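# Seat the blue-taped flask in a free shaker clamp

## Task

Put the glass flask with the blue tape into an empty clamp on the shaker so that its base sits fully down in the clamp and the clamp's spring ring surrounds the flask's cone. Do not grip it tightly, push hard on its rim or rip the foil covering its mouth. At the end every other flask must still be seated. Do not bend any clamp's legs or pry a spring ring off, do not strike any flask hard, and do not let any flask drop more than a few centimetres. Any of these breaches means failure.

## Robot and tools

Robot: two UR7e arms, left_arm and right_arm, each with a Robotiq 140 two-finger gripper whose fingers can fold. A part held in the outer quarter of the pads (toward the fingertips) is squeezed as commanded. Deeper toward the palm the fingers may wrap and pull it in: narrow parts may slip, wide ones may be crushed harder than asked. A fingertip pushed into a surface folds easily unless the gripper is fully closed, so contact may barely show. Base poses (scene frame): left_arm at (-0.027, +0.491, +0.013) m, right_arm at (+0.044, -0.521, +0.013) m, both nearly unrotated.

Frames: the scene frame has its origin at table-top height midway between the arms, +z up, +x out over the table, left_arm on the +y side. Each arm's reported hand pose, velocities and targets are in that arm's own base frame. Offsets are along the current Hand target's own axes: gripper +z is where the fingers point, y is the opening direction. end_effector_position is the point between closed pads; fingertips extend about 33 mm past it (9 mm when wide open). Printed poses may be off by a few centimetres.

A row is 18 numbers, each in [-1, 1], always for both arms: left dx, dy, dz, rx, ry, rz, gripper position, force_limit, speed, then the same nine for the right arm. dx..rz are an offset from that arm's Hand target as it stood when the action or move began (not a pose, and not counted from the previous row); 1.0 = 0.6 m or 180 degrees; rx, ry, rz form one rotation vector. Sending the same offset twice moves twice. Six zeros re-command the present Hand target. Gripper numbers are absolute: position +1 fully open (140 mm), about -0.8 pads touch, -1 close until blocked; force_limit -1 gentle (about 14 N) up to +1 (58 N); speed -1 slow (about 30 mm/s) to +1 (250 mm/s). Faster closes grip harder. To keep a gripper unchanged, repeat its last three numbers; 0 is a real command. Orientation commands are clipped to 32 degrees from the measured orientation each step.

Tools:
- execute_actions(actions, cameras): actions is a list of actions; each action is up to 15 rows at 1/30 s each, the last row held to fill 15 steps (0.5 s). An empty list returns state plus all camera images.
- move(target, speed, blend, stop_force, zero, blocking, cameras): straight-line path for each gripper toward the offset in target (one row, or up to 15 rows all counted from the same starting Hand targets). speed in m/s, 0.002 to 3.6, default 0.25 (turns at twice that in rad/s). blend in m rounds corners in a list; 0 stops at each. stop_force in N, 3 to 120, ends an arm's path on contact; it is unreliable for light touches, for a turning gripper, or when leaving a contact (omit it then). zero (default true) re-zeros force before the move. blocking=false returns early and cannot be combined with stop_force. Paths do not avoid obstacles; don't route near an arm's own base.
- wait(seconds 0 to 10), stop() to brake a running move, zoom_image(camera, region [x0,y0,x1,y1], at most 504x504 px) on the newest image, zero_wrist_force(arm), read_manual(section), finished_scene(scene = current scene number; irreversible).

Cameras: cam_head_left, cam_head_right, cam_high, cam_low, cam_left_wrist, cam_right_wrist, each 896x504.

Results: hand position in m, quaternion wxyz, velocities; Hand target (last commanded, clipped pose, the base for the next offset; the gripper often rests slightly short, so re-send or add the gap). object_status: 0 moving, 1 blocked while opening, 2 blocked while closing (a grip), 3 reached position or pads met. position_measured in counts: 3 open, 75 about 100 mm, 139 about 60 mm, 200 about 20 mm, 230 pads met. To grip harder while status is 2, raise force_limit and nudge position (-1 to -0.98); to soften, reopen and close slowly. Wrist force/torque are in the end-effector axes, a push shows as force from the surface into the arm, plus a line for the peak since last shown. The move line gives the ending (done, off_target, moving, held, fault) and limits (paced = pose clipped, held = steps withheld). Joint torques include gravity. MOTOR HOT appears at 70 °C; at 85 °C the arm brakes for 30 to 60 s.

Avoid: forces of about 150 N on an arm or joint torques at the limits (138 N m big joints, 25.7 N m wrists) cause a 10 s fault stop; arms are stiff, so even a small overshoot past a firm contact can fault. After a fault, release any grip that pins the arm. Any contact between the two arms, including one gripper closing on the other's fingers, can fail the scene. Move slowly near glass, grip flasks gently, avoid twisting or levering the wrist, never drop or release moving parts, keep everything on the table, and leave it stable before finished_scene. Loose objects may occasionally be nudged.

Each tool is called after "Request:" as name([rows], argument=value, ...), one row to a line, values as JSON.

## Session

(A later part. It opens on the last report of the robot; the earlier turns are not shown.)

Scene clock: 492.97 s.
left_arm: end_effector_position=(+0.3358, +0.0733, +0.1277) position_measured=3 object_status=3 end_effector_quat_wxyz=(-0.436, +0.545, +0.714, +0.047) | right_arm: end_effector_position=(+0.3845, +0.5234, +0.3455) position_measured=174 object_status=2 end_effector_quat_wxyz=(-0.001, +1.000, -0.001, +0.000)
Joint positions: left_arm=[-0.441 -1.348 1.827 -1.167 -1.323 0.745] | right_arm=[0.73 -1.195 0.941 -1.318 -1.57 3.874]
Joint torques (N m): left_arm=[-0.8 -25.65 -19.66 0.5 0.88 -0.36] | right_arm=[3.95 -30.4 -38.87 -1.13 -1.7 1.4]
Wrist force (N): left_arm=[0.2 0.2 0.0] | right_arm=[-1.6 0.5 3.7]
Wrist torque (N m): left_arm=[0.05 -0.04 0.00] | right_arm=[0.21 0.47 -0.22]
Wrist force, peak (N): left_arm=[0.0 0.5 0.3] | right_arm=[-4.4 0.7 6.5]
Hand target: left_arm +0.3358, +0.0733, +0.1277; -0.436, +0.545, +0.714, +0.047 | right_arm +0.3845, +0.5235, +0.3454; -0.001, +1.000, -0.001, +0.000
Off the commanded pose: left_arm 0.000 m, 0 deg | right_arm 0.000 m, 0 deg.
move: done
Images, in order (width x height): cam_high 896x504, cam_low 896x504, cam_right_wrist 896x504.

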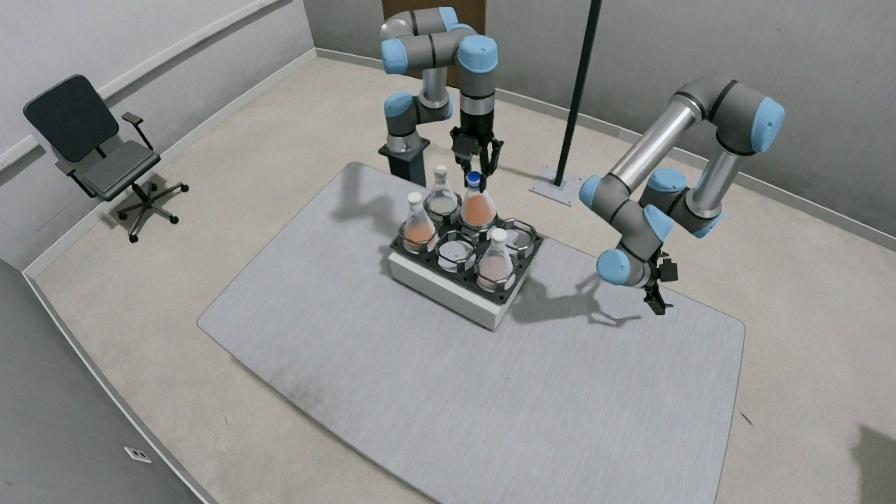

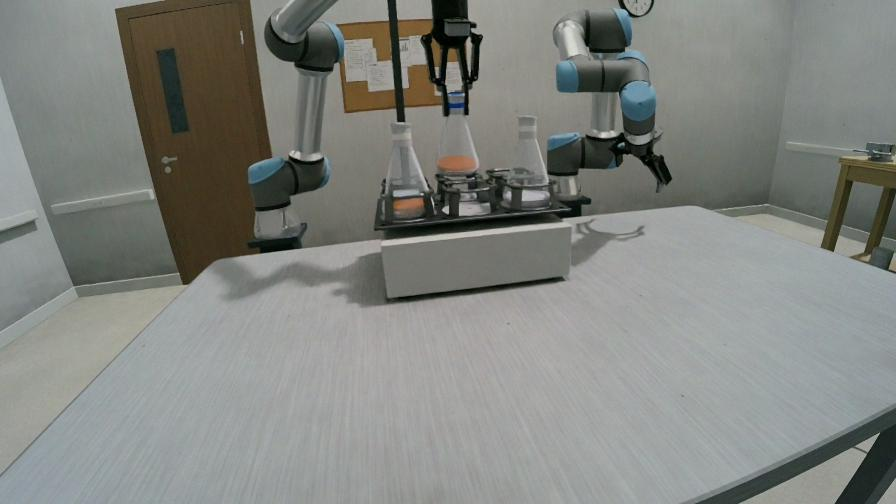

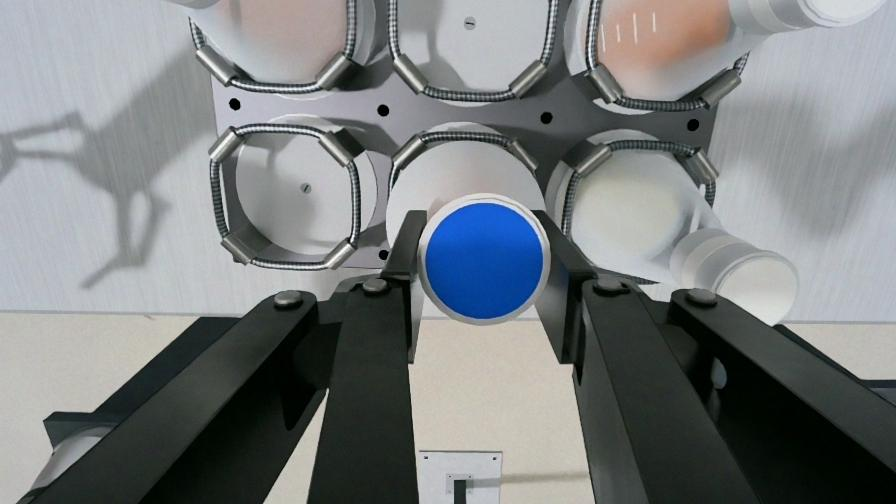

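Request:
move([
  [0,0,0,0,0,0,1,1,1,0.003,0,0.062,0,0,0,-1,-0.3,-1],
], speed=0.012, stop_force=50, cameras=["cam_low","cam_right_wrist","cam_high"])

Request:
zoom_image(camera="cam_low", region=[410, 100, 530, 220])

Request:
zoom_image(camera="cam_high", region=[420, 150, 540, 270])

Scene clock: 506.30 s.
left_arm: end_effector_position=(+0.3358, +0.0733, +0.1277) position_measured=3 object_status=3 end_effector_quat_wxyz=(-0.436, +0.545, +0.714, +0.047) | right_arm: end_effector_position=(+0.3872, +0.5244, +0.3164) position_measured=174 object_status=2 end_effector_quat_wxyz=(-0.002, +1.000, -0.001, +0.002)
Joint positions: left_arm=[-0.441 -1.348 1.827 -1.167 -1.323 0.745] | right_arm=[0.729 -1.21 1.039 -1.405 -1.571 3.872]
Joint torques (N m): left_arm=[0.33 -26.75 -19.51 0.65 0.9 -0.24] | right_arm=[14.96 -3.07 -17.13 7.25 4.57 -0.34]
Wrist force (N): left_arm=[0.1 0.1 0.3] | right_arm=[23.3 3.5 -39.0]
Wrist torque (N m): left_arm=[0.01 -0.04 0.00] | right_arm=[0.34 0.10 -0.24]
Wrist force, peak (N): left_arm=[0.2 0.1 0.5] | right_arm=[27.4 5.1 -48.3]
Hand target: left_arm +0.3358, +0.0733, +0.1277; -0.436, +0.545, +0.714, +0.047 | right_arm +0.3870, +0.5242, +0.3163; -0.002, +1.000, -0.001, +0.002 (not the last commanded pose)
Off the commanded pose: left_arm 0.000 m, 0 deg | right_arm 0.008 m, 0 deg.
move: contact (right_arm)
Images, in order (width x height): cam_high 896x504, cam_low 896x504, cam_right_wrist 896x504.

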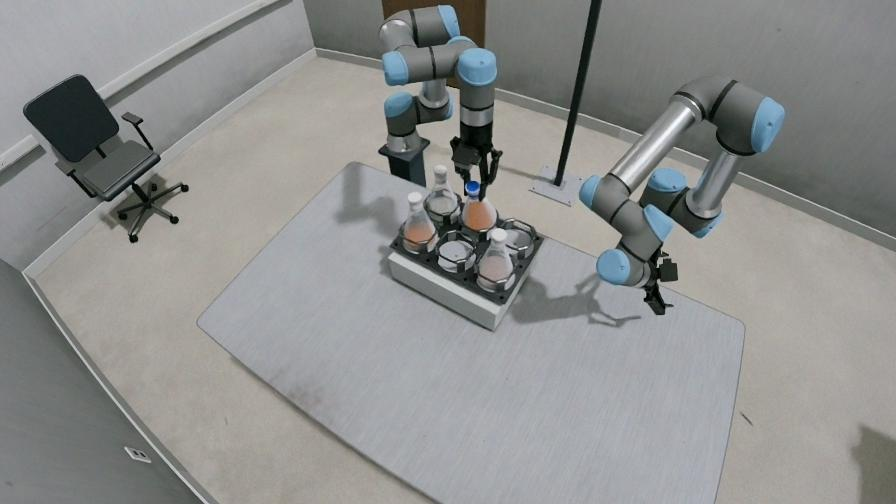

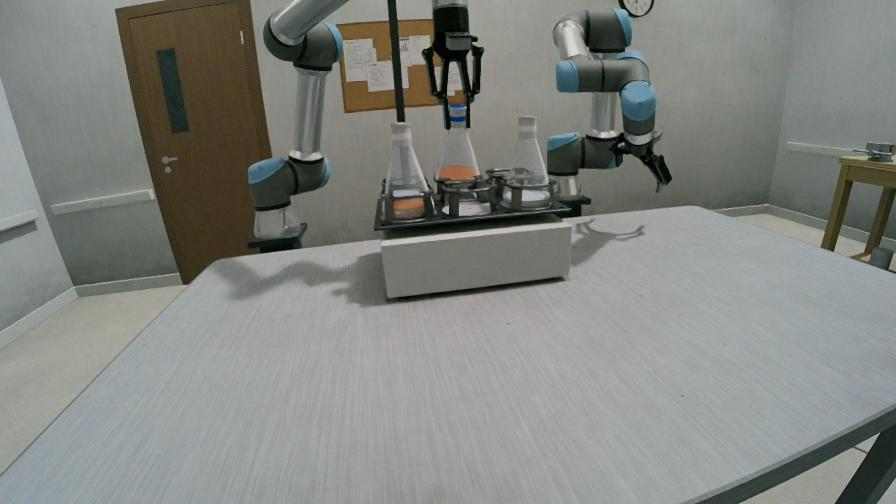

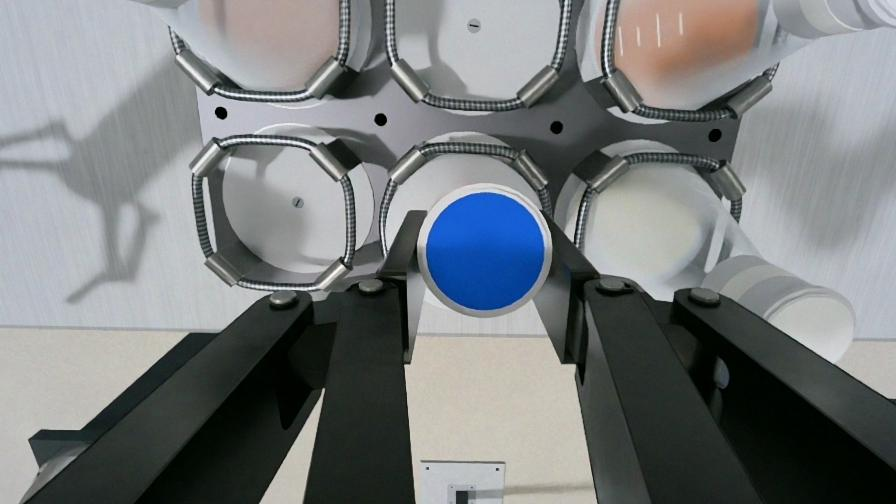

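Scaled by 4.200 from the camera's 896x504 image, which has a finer 1280x720 frame.

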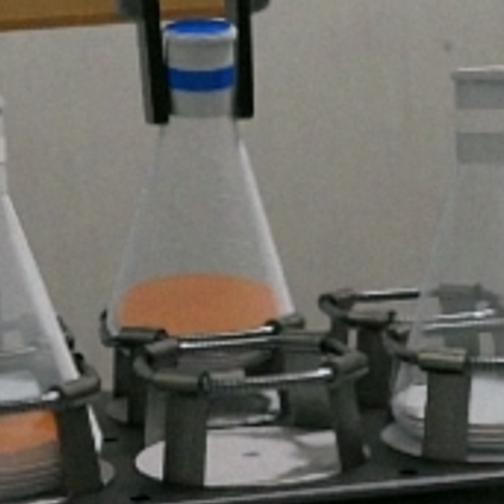

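Scaled by 4.200 from the camera's 896x504 image, which has a finer 1280x720 frame.

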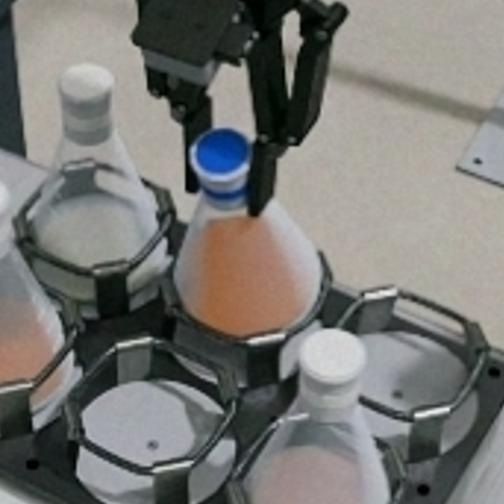

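Request:
move([
  [0,0,0,0,0,0,1,1,1,-0.025,0,0.012,0,0,0,-1,-0.3,-1],
], speed=0.012, stop_force=40, cameras=["cam_low","cam_right_wrist","cam_high"])

Request:
zoom_image(camera="cam_low", region=[410, 100, 530, 220])

Request:
zoom_image(camera="cam_high", region=[420, 150, 540, 270])

Scene clock: 518.20 s.
left_arm: end_effector_position=(+0.3358, +0.0733, +0.1277) position_measured=3 object_status=3 end_effector_quat_wxyz=(-0.436, +0.545, +0.714, +0.047) | right_arm: end_effector_position=(+0.3720, +0.5243, +0.3091) position_measured=174 object_status=2 end_effector_quat_wxyz=(-0.002, +1.000, -0.001, +0.002)
Joint positions: left_arm=[-0.441 -1.348 1.827 -1.167 -1.323 0.745] | right_arm=[0.745 -1.237 1.094 -1.433 -1.571 3.888]
Joint torques (N m): left_arm=[-0.3 -27.17 -19.39 0.58 0.95 -0.22] | right_arm=[-4.13 -22.99 -36.63 1.59 -2.08 -1.86]
Wrist force (N): left_arm=[0.0 0.1 0.2] | right_arm=[2.8 -2.2 -1.9]
Wrist torque (N m): left_arm=[0.02 -0.01 0.00] | right_arm=[0.58 0.71 -0.21]
Wrist force, peak (N): left_arm=[0.1 0.1 0.4] | right_arm=[28.8 6.0 -50.9]
Hand target: left_arm +0.3358, +0.0733, +0.1277; -0.436, +0.545, +0.714, +0.047 | right_arm +0.3720, +0.5243, +0.3091; -0.002, +1.000, -0.001, +0.002
Off the commanded pose: left_arm 0.000 m, 0 deg | right_arm 0.000 m, 0 deg.
move: done
Images, in order (width x height): cam_high 896x504, cam_low 896x504, cam_right_wrist 896x504.

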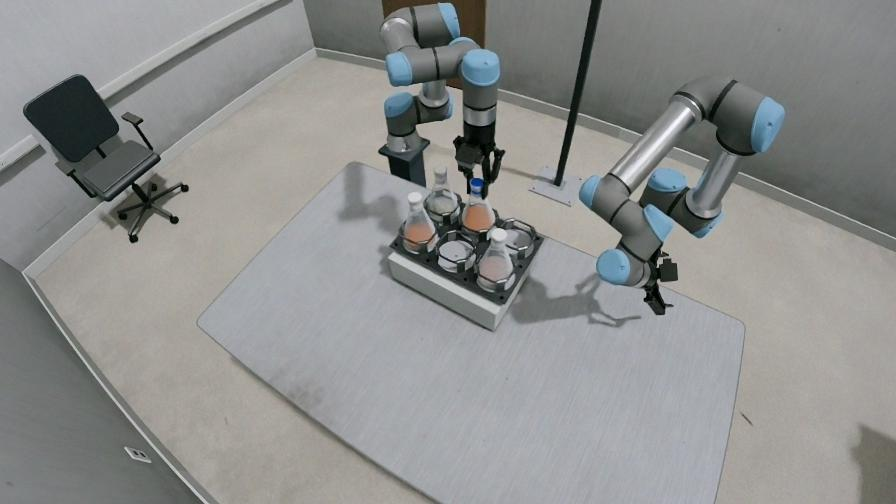

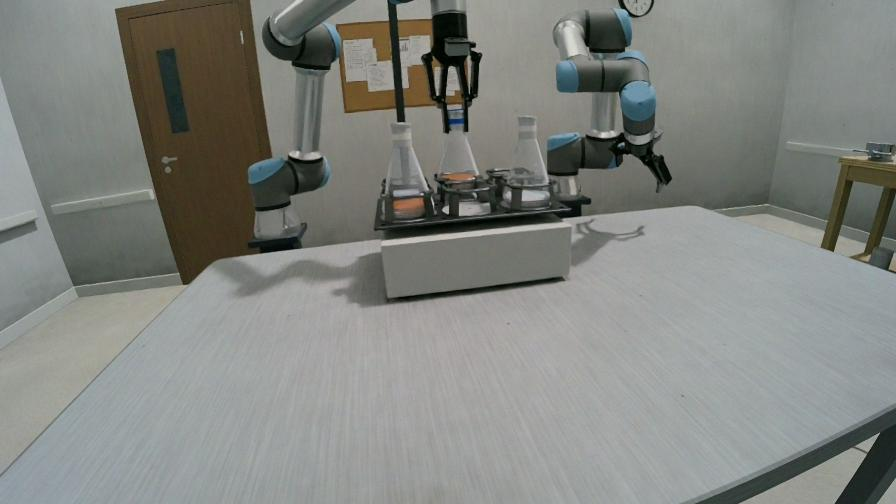

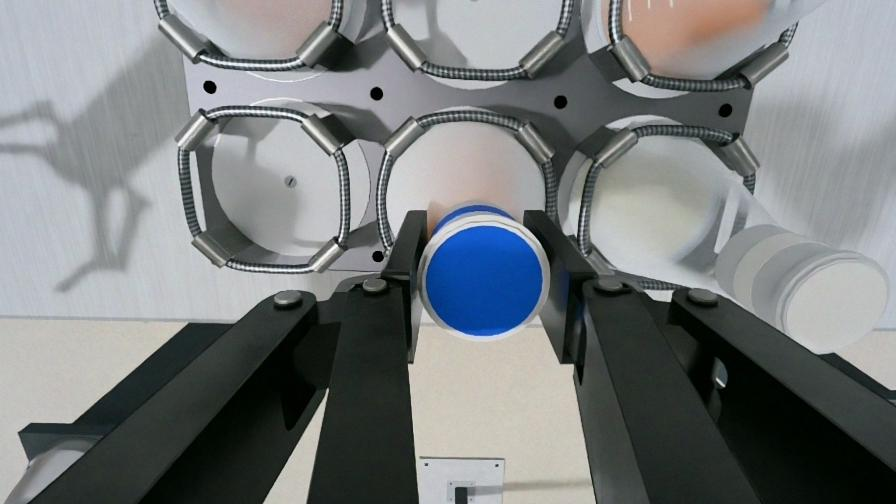

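Scaled by 4.200 from the camera's 896x504 image, which has a finer 1280x720 frame.

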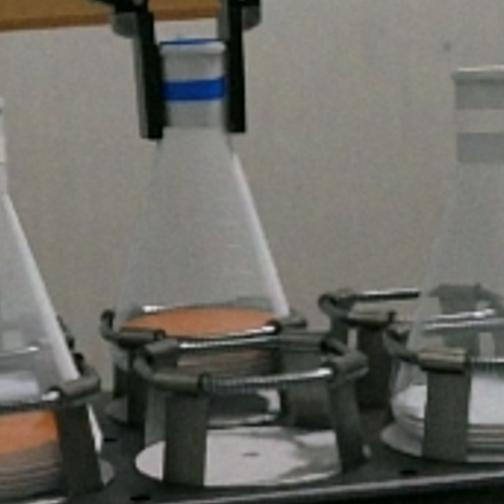

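Scaled by 4.200 from the camera's 896x504 image, which has a finer 1280x720 frame.

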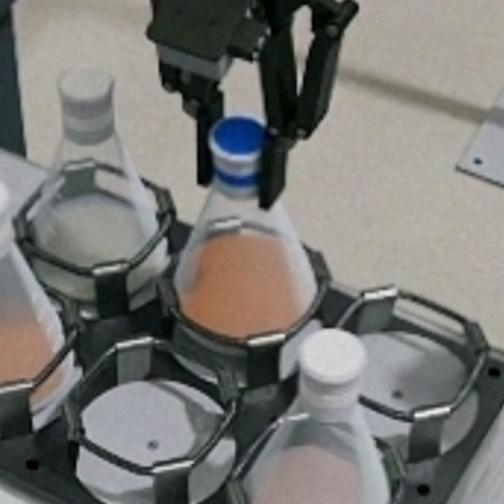

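Request:
move([
  [0,0,0,0,0,0,1,1,1,-0.015,0,0.06,0,0,0,-1,-0.3,-1],
], speed=0.02, stop_force=20, cameras=["cam_low","cam_right_wrist","cam_high"])

Request:
zoom_image(camera="cam_low", region=[370, 80, 570, 240])

Request:
zoom_image(camera="cam_high", region=[420, 150, 540, 270])

Scene clock: 528.40 s.
left_arm: end_effector_position=(+0.3358, +0.0733, +0.1277) position_measured=3 object_status=3 end_effector_quat_wxyz=(-0.436, +0.545, +0.714, +0.047) | right_arm: end_effector_position=(+0.3675, +0.5244, +0.2909) position_measured=174 object_status=2 end_effector_quat_wxyz=(-0.002, +1.000, -0.001, +0.002)
Joint positions: left_arm=[-0.441 -1.348 1.827 -1.167 -1.323 0.745] | right_arm=[0.75 -1.249 1.158 -1.484 -1.571 3.893]
Joint torques (N m): left_arm=[-0.01 -24.72 -17.81 0.44 1.16 -0.42] | right_arm=[-10.63 -14.11 -31.52 -3.95 -2.15 -2.03]
Wrist force (N): left_arm=[0.0 0.2 0.1] | right_arm=[-7.8 -0.4 -18.9]
Wrist torque (N m): left_arm=[0.05 0.01 0.00] | right_arm=[0.35 0.37 -0.23]
Wrist force, peak (N): left_arm=[0.1 0.3 0.4] | right_arm=[-11.1 0.8 -38.4]
Hand target: left_arm +0.3358, +0.0733, +0.1277; -0.436, +0.545, +0.714, +0.047 | right_arm +0.3675, +0.5244, +0.2909; -0.002, +1.000, -0.001, +0.002 (not the last commanded pose)
Off the commanded pose: left_arm 0.000 m, 0 deg | right_arm 0.018 m, 0 deg.
move: contact (right_arm)
Images, in order (width x height): cam_high 896x504, cam_low 896x504, cam_right_wrist 896x504.

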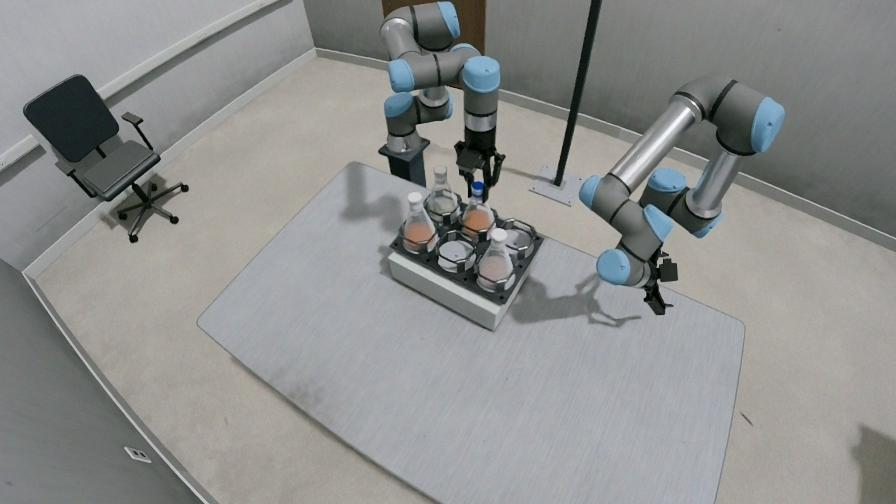

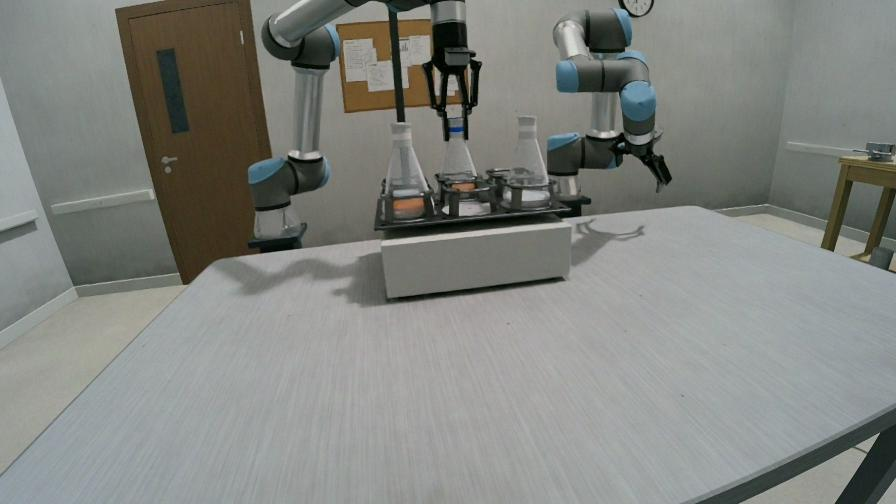

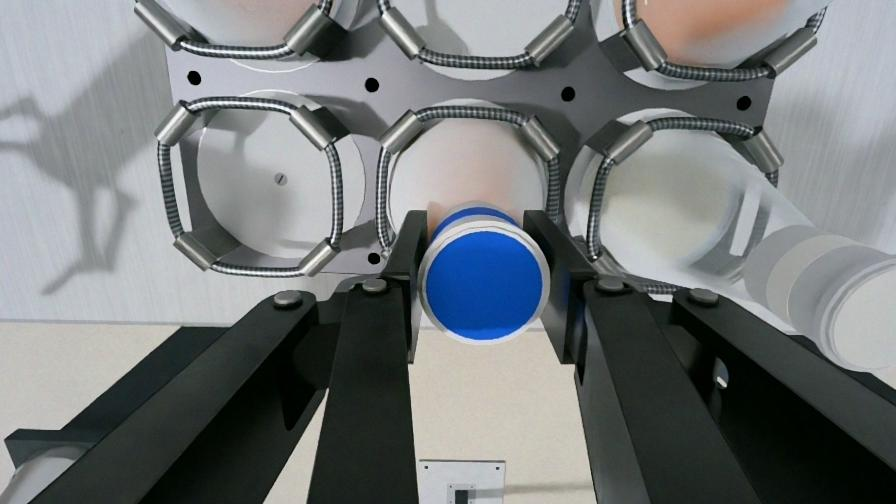

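Scaled by 2.520 from the camera's 896x504 image, which has a finer 1280x720 frame.

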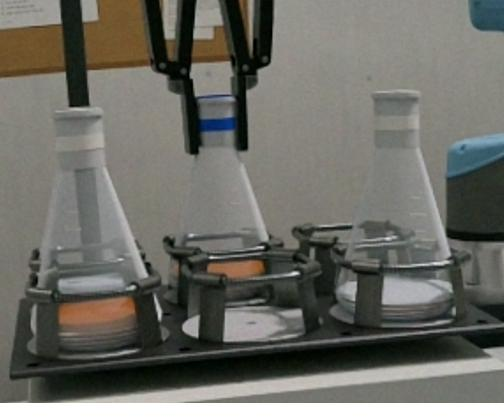

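Scaled by 4.200 from the camera's 896x504 image, which has a finer 1280x720 frame.

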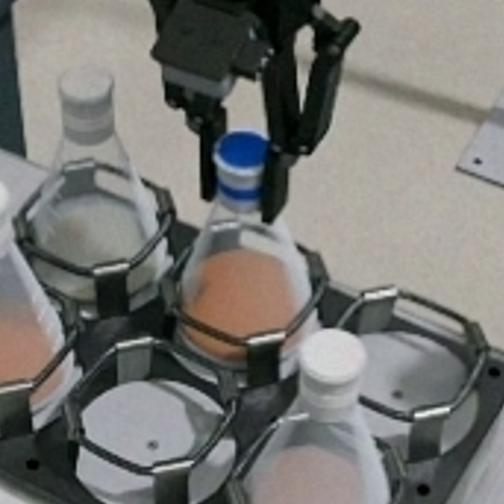

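Request:
move([
  [0,0,0,0,0,0,1,1,1,-0.01,0,0,0,0,0,-1,-0.3,-1],
  [0,0,0,0,0,0,1,1,1,-0.011,0,0.03,0,0,0,-1,-0.3,-1],
], speed=0.015, stop_force=25, cameras=["cam_low","cam_right_wrist","cam_high"])

Request:
zoom_image(camera="cam_low", region=[370, 80, 570, 240])

Request:
zoom_image(camera="cam_high", region=[420, 150, 540, 270])

Scene clock: 537.87 s.
left_arm: end_effector_position=(+0.3358, +0.0733, +0.1277) position_measured=3 object_status=3 end_effector_quat_wxyz=(-0.436, +0.545, +0.714, +0.047) | right_arm: end_effector_position=(+0.3614, +0.5245, +0.2887) position_measured=174 object_status=2 end_effector_quat_wxyz=(-0.002, +1.000, -0.001, +0.002)
Joint positions: left_arm=[-0.441 -1.348 1.827 -1.167 -1.323 0.745] | right_arm=[0.757 -1.259 1.177 -1.494 -1.571 3.9]
Joint torques (N m): left_arm=[0.34 -25.64 -18.48 0.34 1.01 -0.38] | right_arm=[-7.68 -6.25 -23.01 1.11 -1.45 1.01]
Wrist force (N): left_arm=[0.1 0.0 0.2] | right_arm=[-5.2 -8.4 -30.1]
Wrist torque (N m): left_arm=[0.00 -0.04 0.00] | right_arm=[0.71 0.40 -0.24]
Wrist force, peak (N): left_arm=[0.3 0.3 0.3] | right_arm=[-10.0 -5.4 -52.5]
Hand target: left_arm +0.3358, +0.0733, +0.1277; -0.436, +0.545, +0.714, +0.047 | right_arm +0.3615, +0.5245, +0.2887; -0.002, +1.000, -0.001, +0.002 (not the last commanded pose)
Off the commanded pose: left_arm 0.000 m, 0 deg | right_arm 0.016 m, 0 deg.
move: contact (right_arm); path passed 1 of 2 targets
Images, in order (width x height): cam_high 896x504, cam_low 896x504, cam_right_wrist 896x504.

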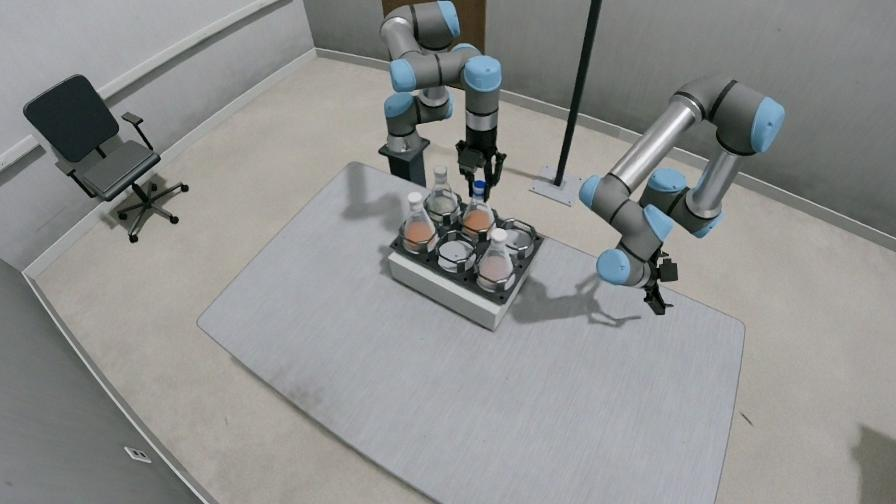

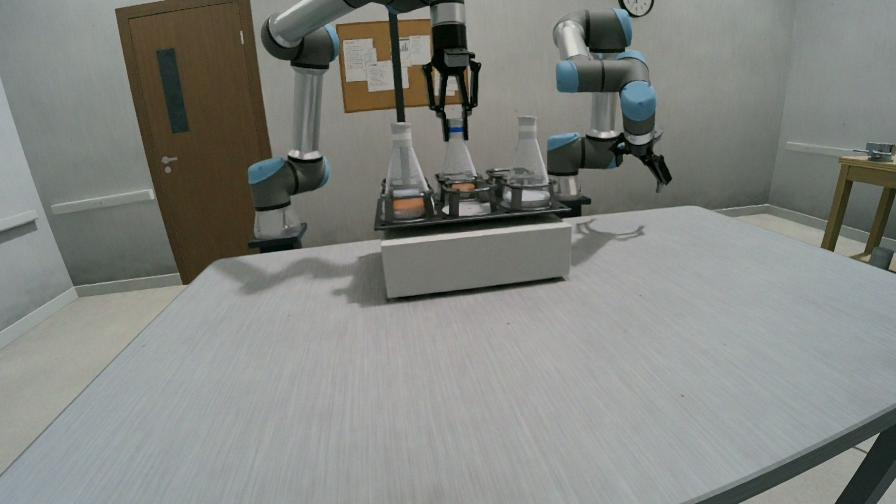

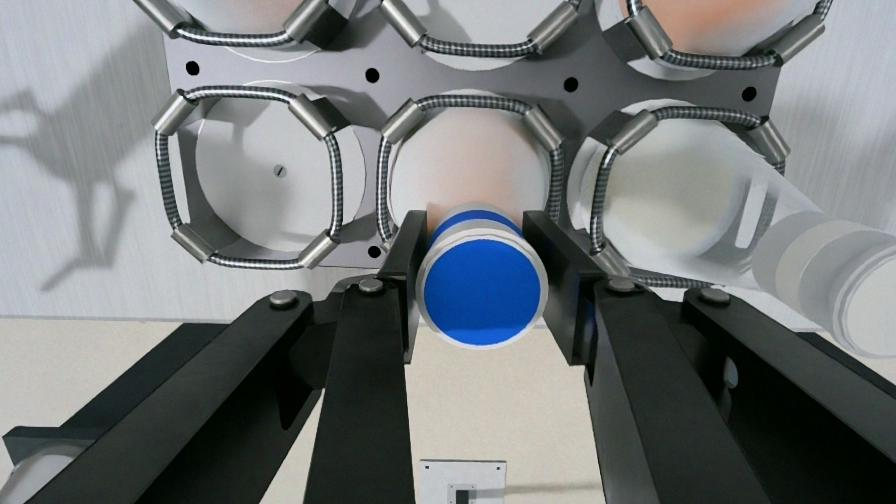

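Scaled by 2.520 from the camera's 896x504 image, which has a finer 1280x720 frame.

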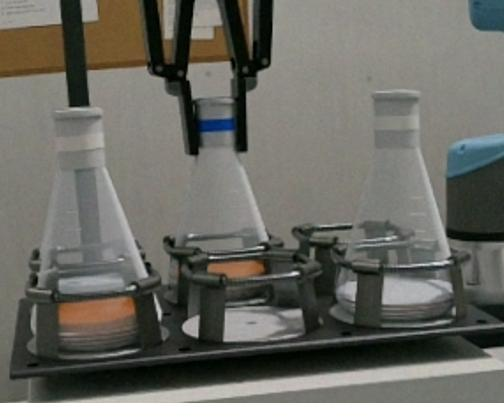

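Scaled by 4.200 from the camera's 896x504 image, which has a finer 1280x720 frame.

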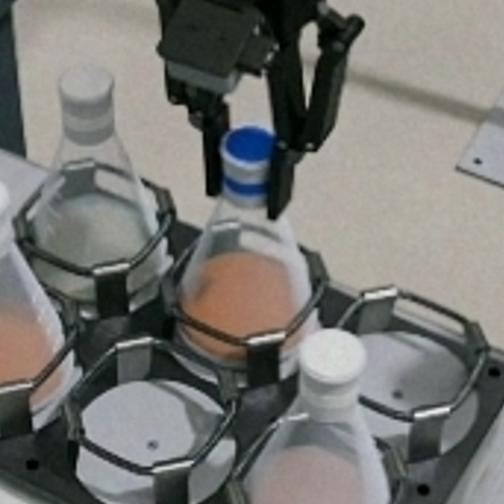

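Request:
move([
  [0,0,0,0,0,0,1,1,1,-0.009,0.008,-0.001,0,0,0,-1,-0.3,-1],
  [0,0,0,0,0,0,1,1,1,-0.009,0.008,0.02,0,0,0,-1,-0.3,-1],
], speed=0.015, stop_force=25, cameras=["cam_low","cam_right_wrist","cam_high"])

Request:
zoom_image(camera="cam_low", region=[410, 100, 530, 220])

Request:
zoom_image(camera="cam_high", region=[420, 150, 540, 270])

Scene clock: 553.33 s.
left_arm: end_effector_position=(+0.3358, +0.0733, +0.1277) position_measured=3 object_status=3 end_effector_quat_wxyz=(-0.436, +0.545, +0.714, +0.047) | right_arm: end_effector_position=(+0.3561, +0.5197, +0.2766) position_measured=174 object_status=2 end_effector_quat_wxyz=(-0.002, +1.000, -0.001, +0.002)
Joint positions: left_arm=[-0.441 -1.348 1.827 -1.167 -1.323 0.745] | right_arm=[0.757 -1.279 1.234 -1.532 -1.571 3.9]
Joint torques (N m): left_arm=[0.44 -25.6 -17.68 0.85 1.16 -0.16] | right_arm=[-6.71 -40.65 -33.48 -2.21 -1.94 0.24]
Wrist force (N): left_arm=[0.1 0.1 0.3] | right_arm=[2.9 -2.8 -7.9]
Wrist torque (N m): left_arm=[0.02 -0.03 0.00] | right_arm=[0.34 0.38 -0.12]
Wrist force, peak (N): left_arm=[0.1 0.5 0.1] | right_arm=[2.4 -8.7 -70.0]
Hand target: left_arm +0.3358, +0.0733, +0.1277; -0.436, +0.545, +0.714, +0.047 | right_arm +0.3561, +0.5197, +0.2766; -0.002, +1.000, -0.001, +0.002
Off the commanded pose: left_arm 0.000 m, 0 deg | right_arm 0.000 m, 0 deg.
move: done
Images, in order (width x height): cam_high 896x504, cam_low 896x504, cam_right_wrist 896x504.

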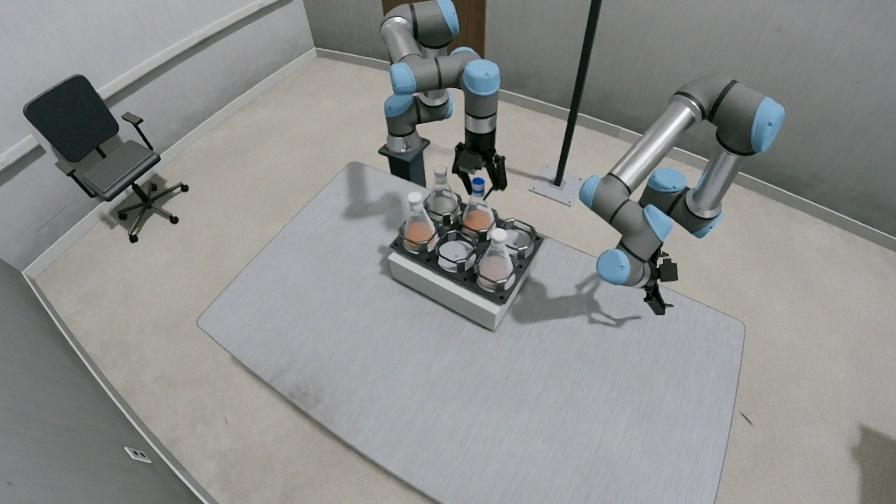

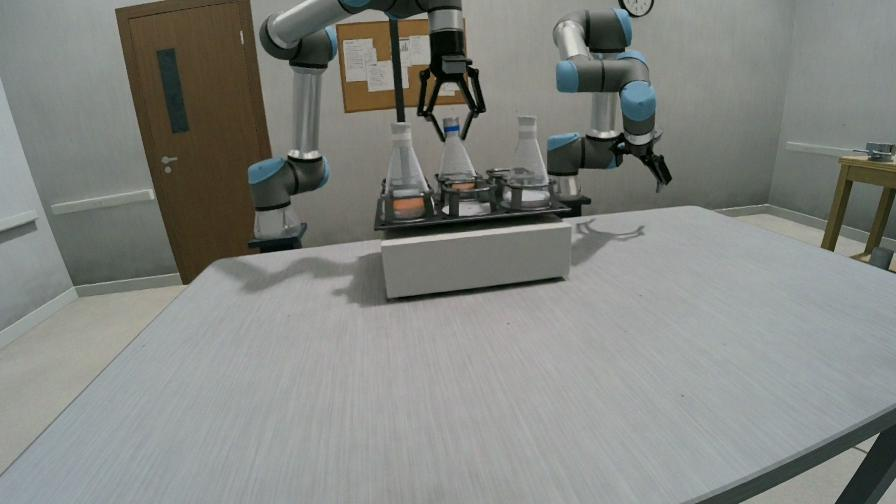

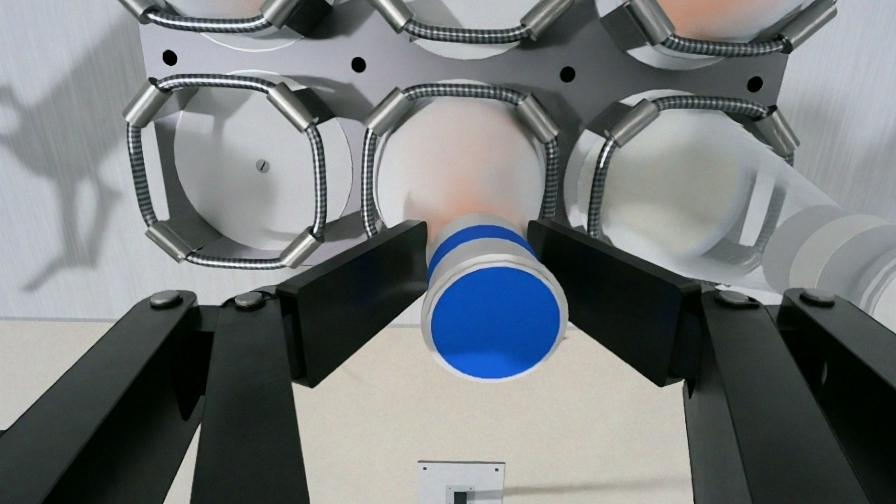

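Scaled by 4.200 from the camera's 896x504 image, which has a finer 1280x720 frame.

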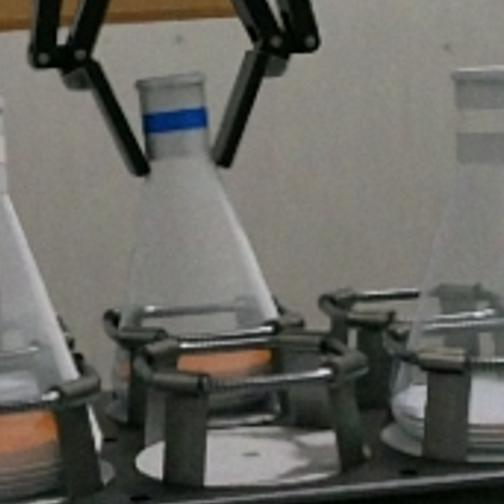

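Scaled by 4.200 from the camera's 896x504 image, which has a finer 1280x720 frame.

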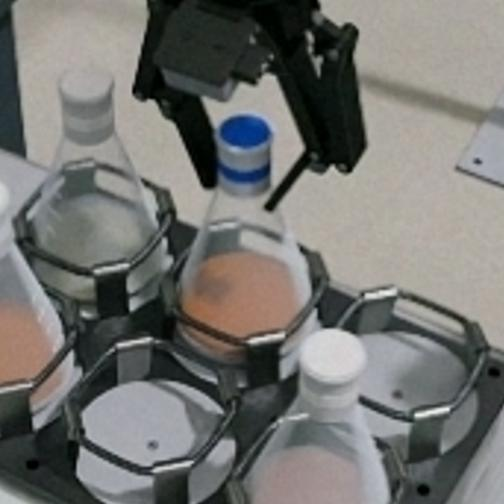

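Request:
move(target=[0,0,0,0,0,0,1,1,1,0,0,-0.018,0,0,0,-1,-0.3,-1], speed=0.05, cameras=["cam_low","cam_high"])

Request:
zoom_image(camera="cam_low", region=[300, 100, 700, 400])

Scene clock: 561.07 s.
left_arm: end_effector_position=(+0.3358, +0.0733, +0.1277) position_measured=3 object_status=3 end_effector_quat_wxyz=(-0.436, +0.545, +0.714, +0.047) | right_arm: end_effector_position=(+0.3561, +0.5197, +0.2876) position_measured=174 object_status=2 end_effector_quat_wxyz=(-0.002, +1.000, -0.001, +0.002)
Joint positions: left_arm=[-0.441 -1.348 1.827 -1.167 -1.323 0.745] | right_arm=[0.757 -1.277 1.204 -1.503 -1.571 3.9]
Joint torques (N m): left_arm=[-0.07 -25.32 -19.05 0.62 0.93 -0.51] | right_arm=[-5.88 -28.25 -14.35 -5.05 -2.15 -1.98]
Wrist force (N): left_arm=[0.1 0.2 0.1] | right_arm=[-0.4 0.2 4.8]
Wrist torque (N m): left_arm=[0.05 -0.01 0.00] | right_arm=[0.29 0.46 -0.28]
Wrist force, peak (N): left_arm=[-0.2 0.3 0.5] | right_arm=[3.0 -2.6 -9.1]
Hand target: left_arm +0.3358, +0.0733, +0.1277; -0.436, +0.545, +0.714, +0.047 | right_arm +0.3560, +0.5197, +0.2874; -0.002, +1.000, -0.001, +0.002
Off the commanded pose: left_arm 0.000 m, 0 deg | right_arm 0.000 m, 0 deg.
move: done
Images, in order (width x height): cam_high 896x504, cam_low 896x504.

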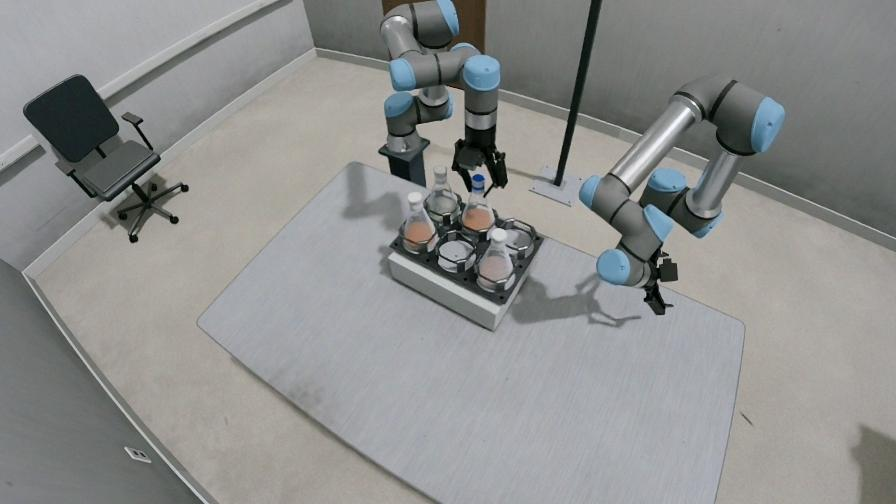

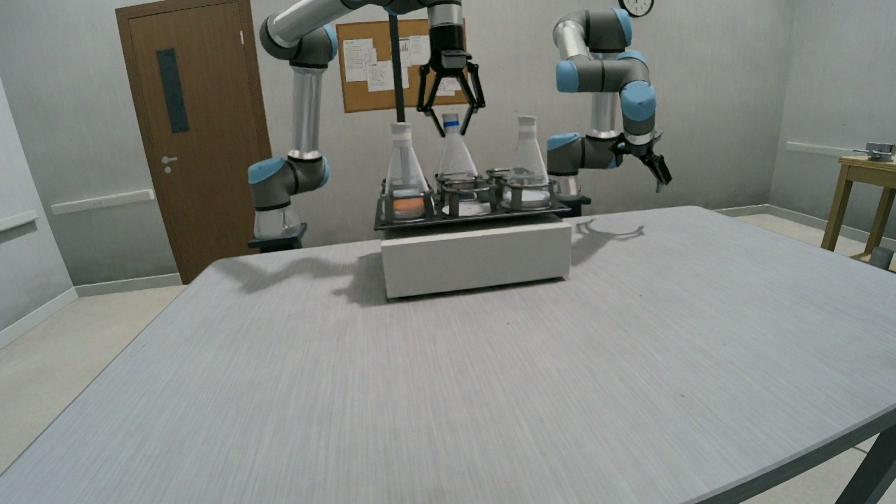

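Scaled by 1.260 from the camera's 896x504 image, which has a finer 1280x720 frame.

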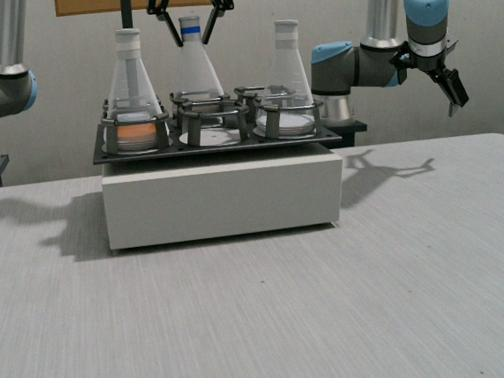

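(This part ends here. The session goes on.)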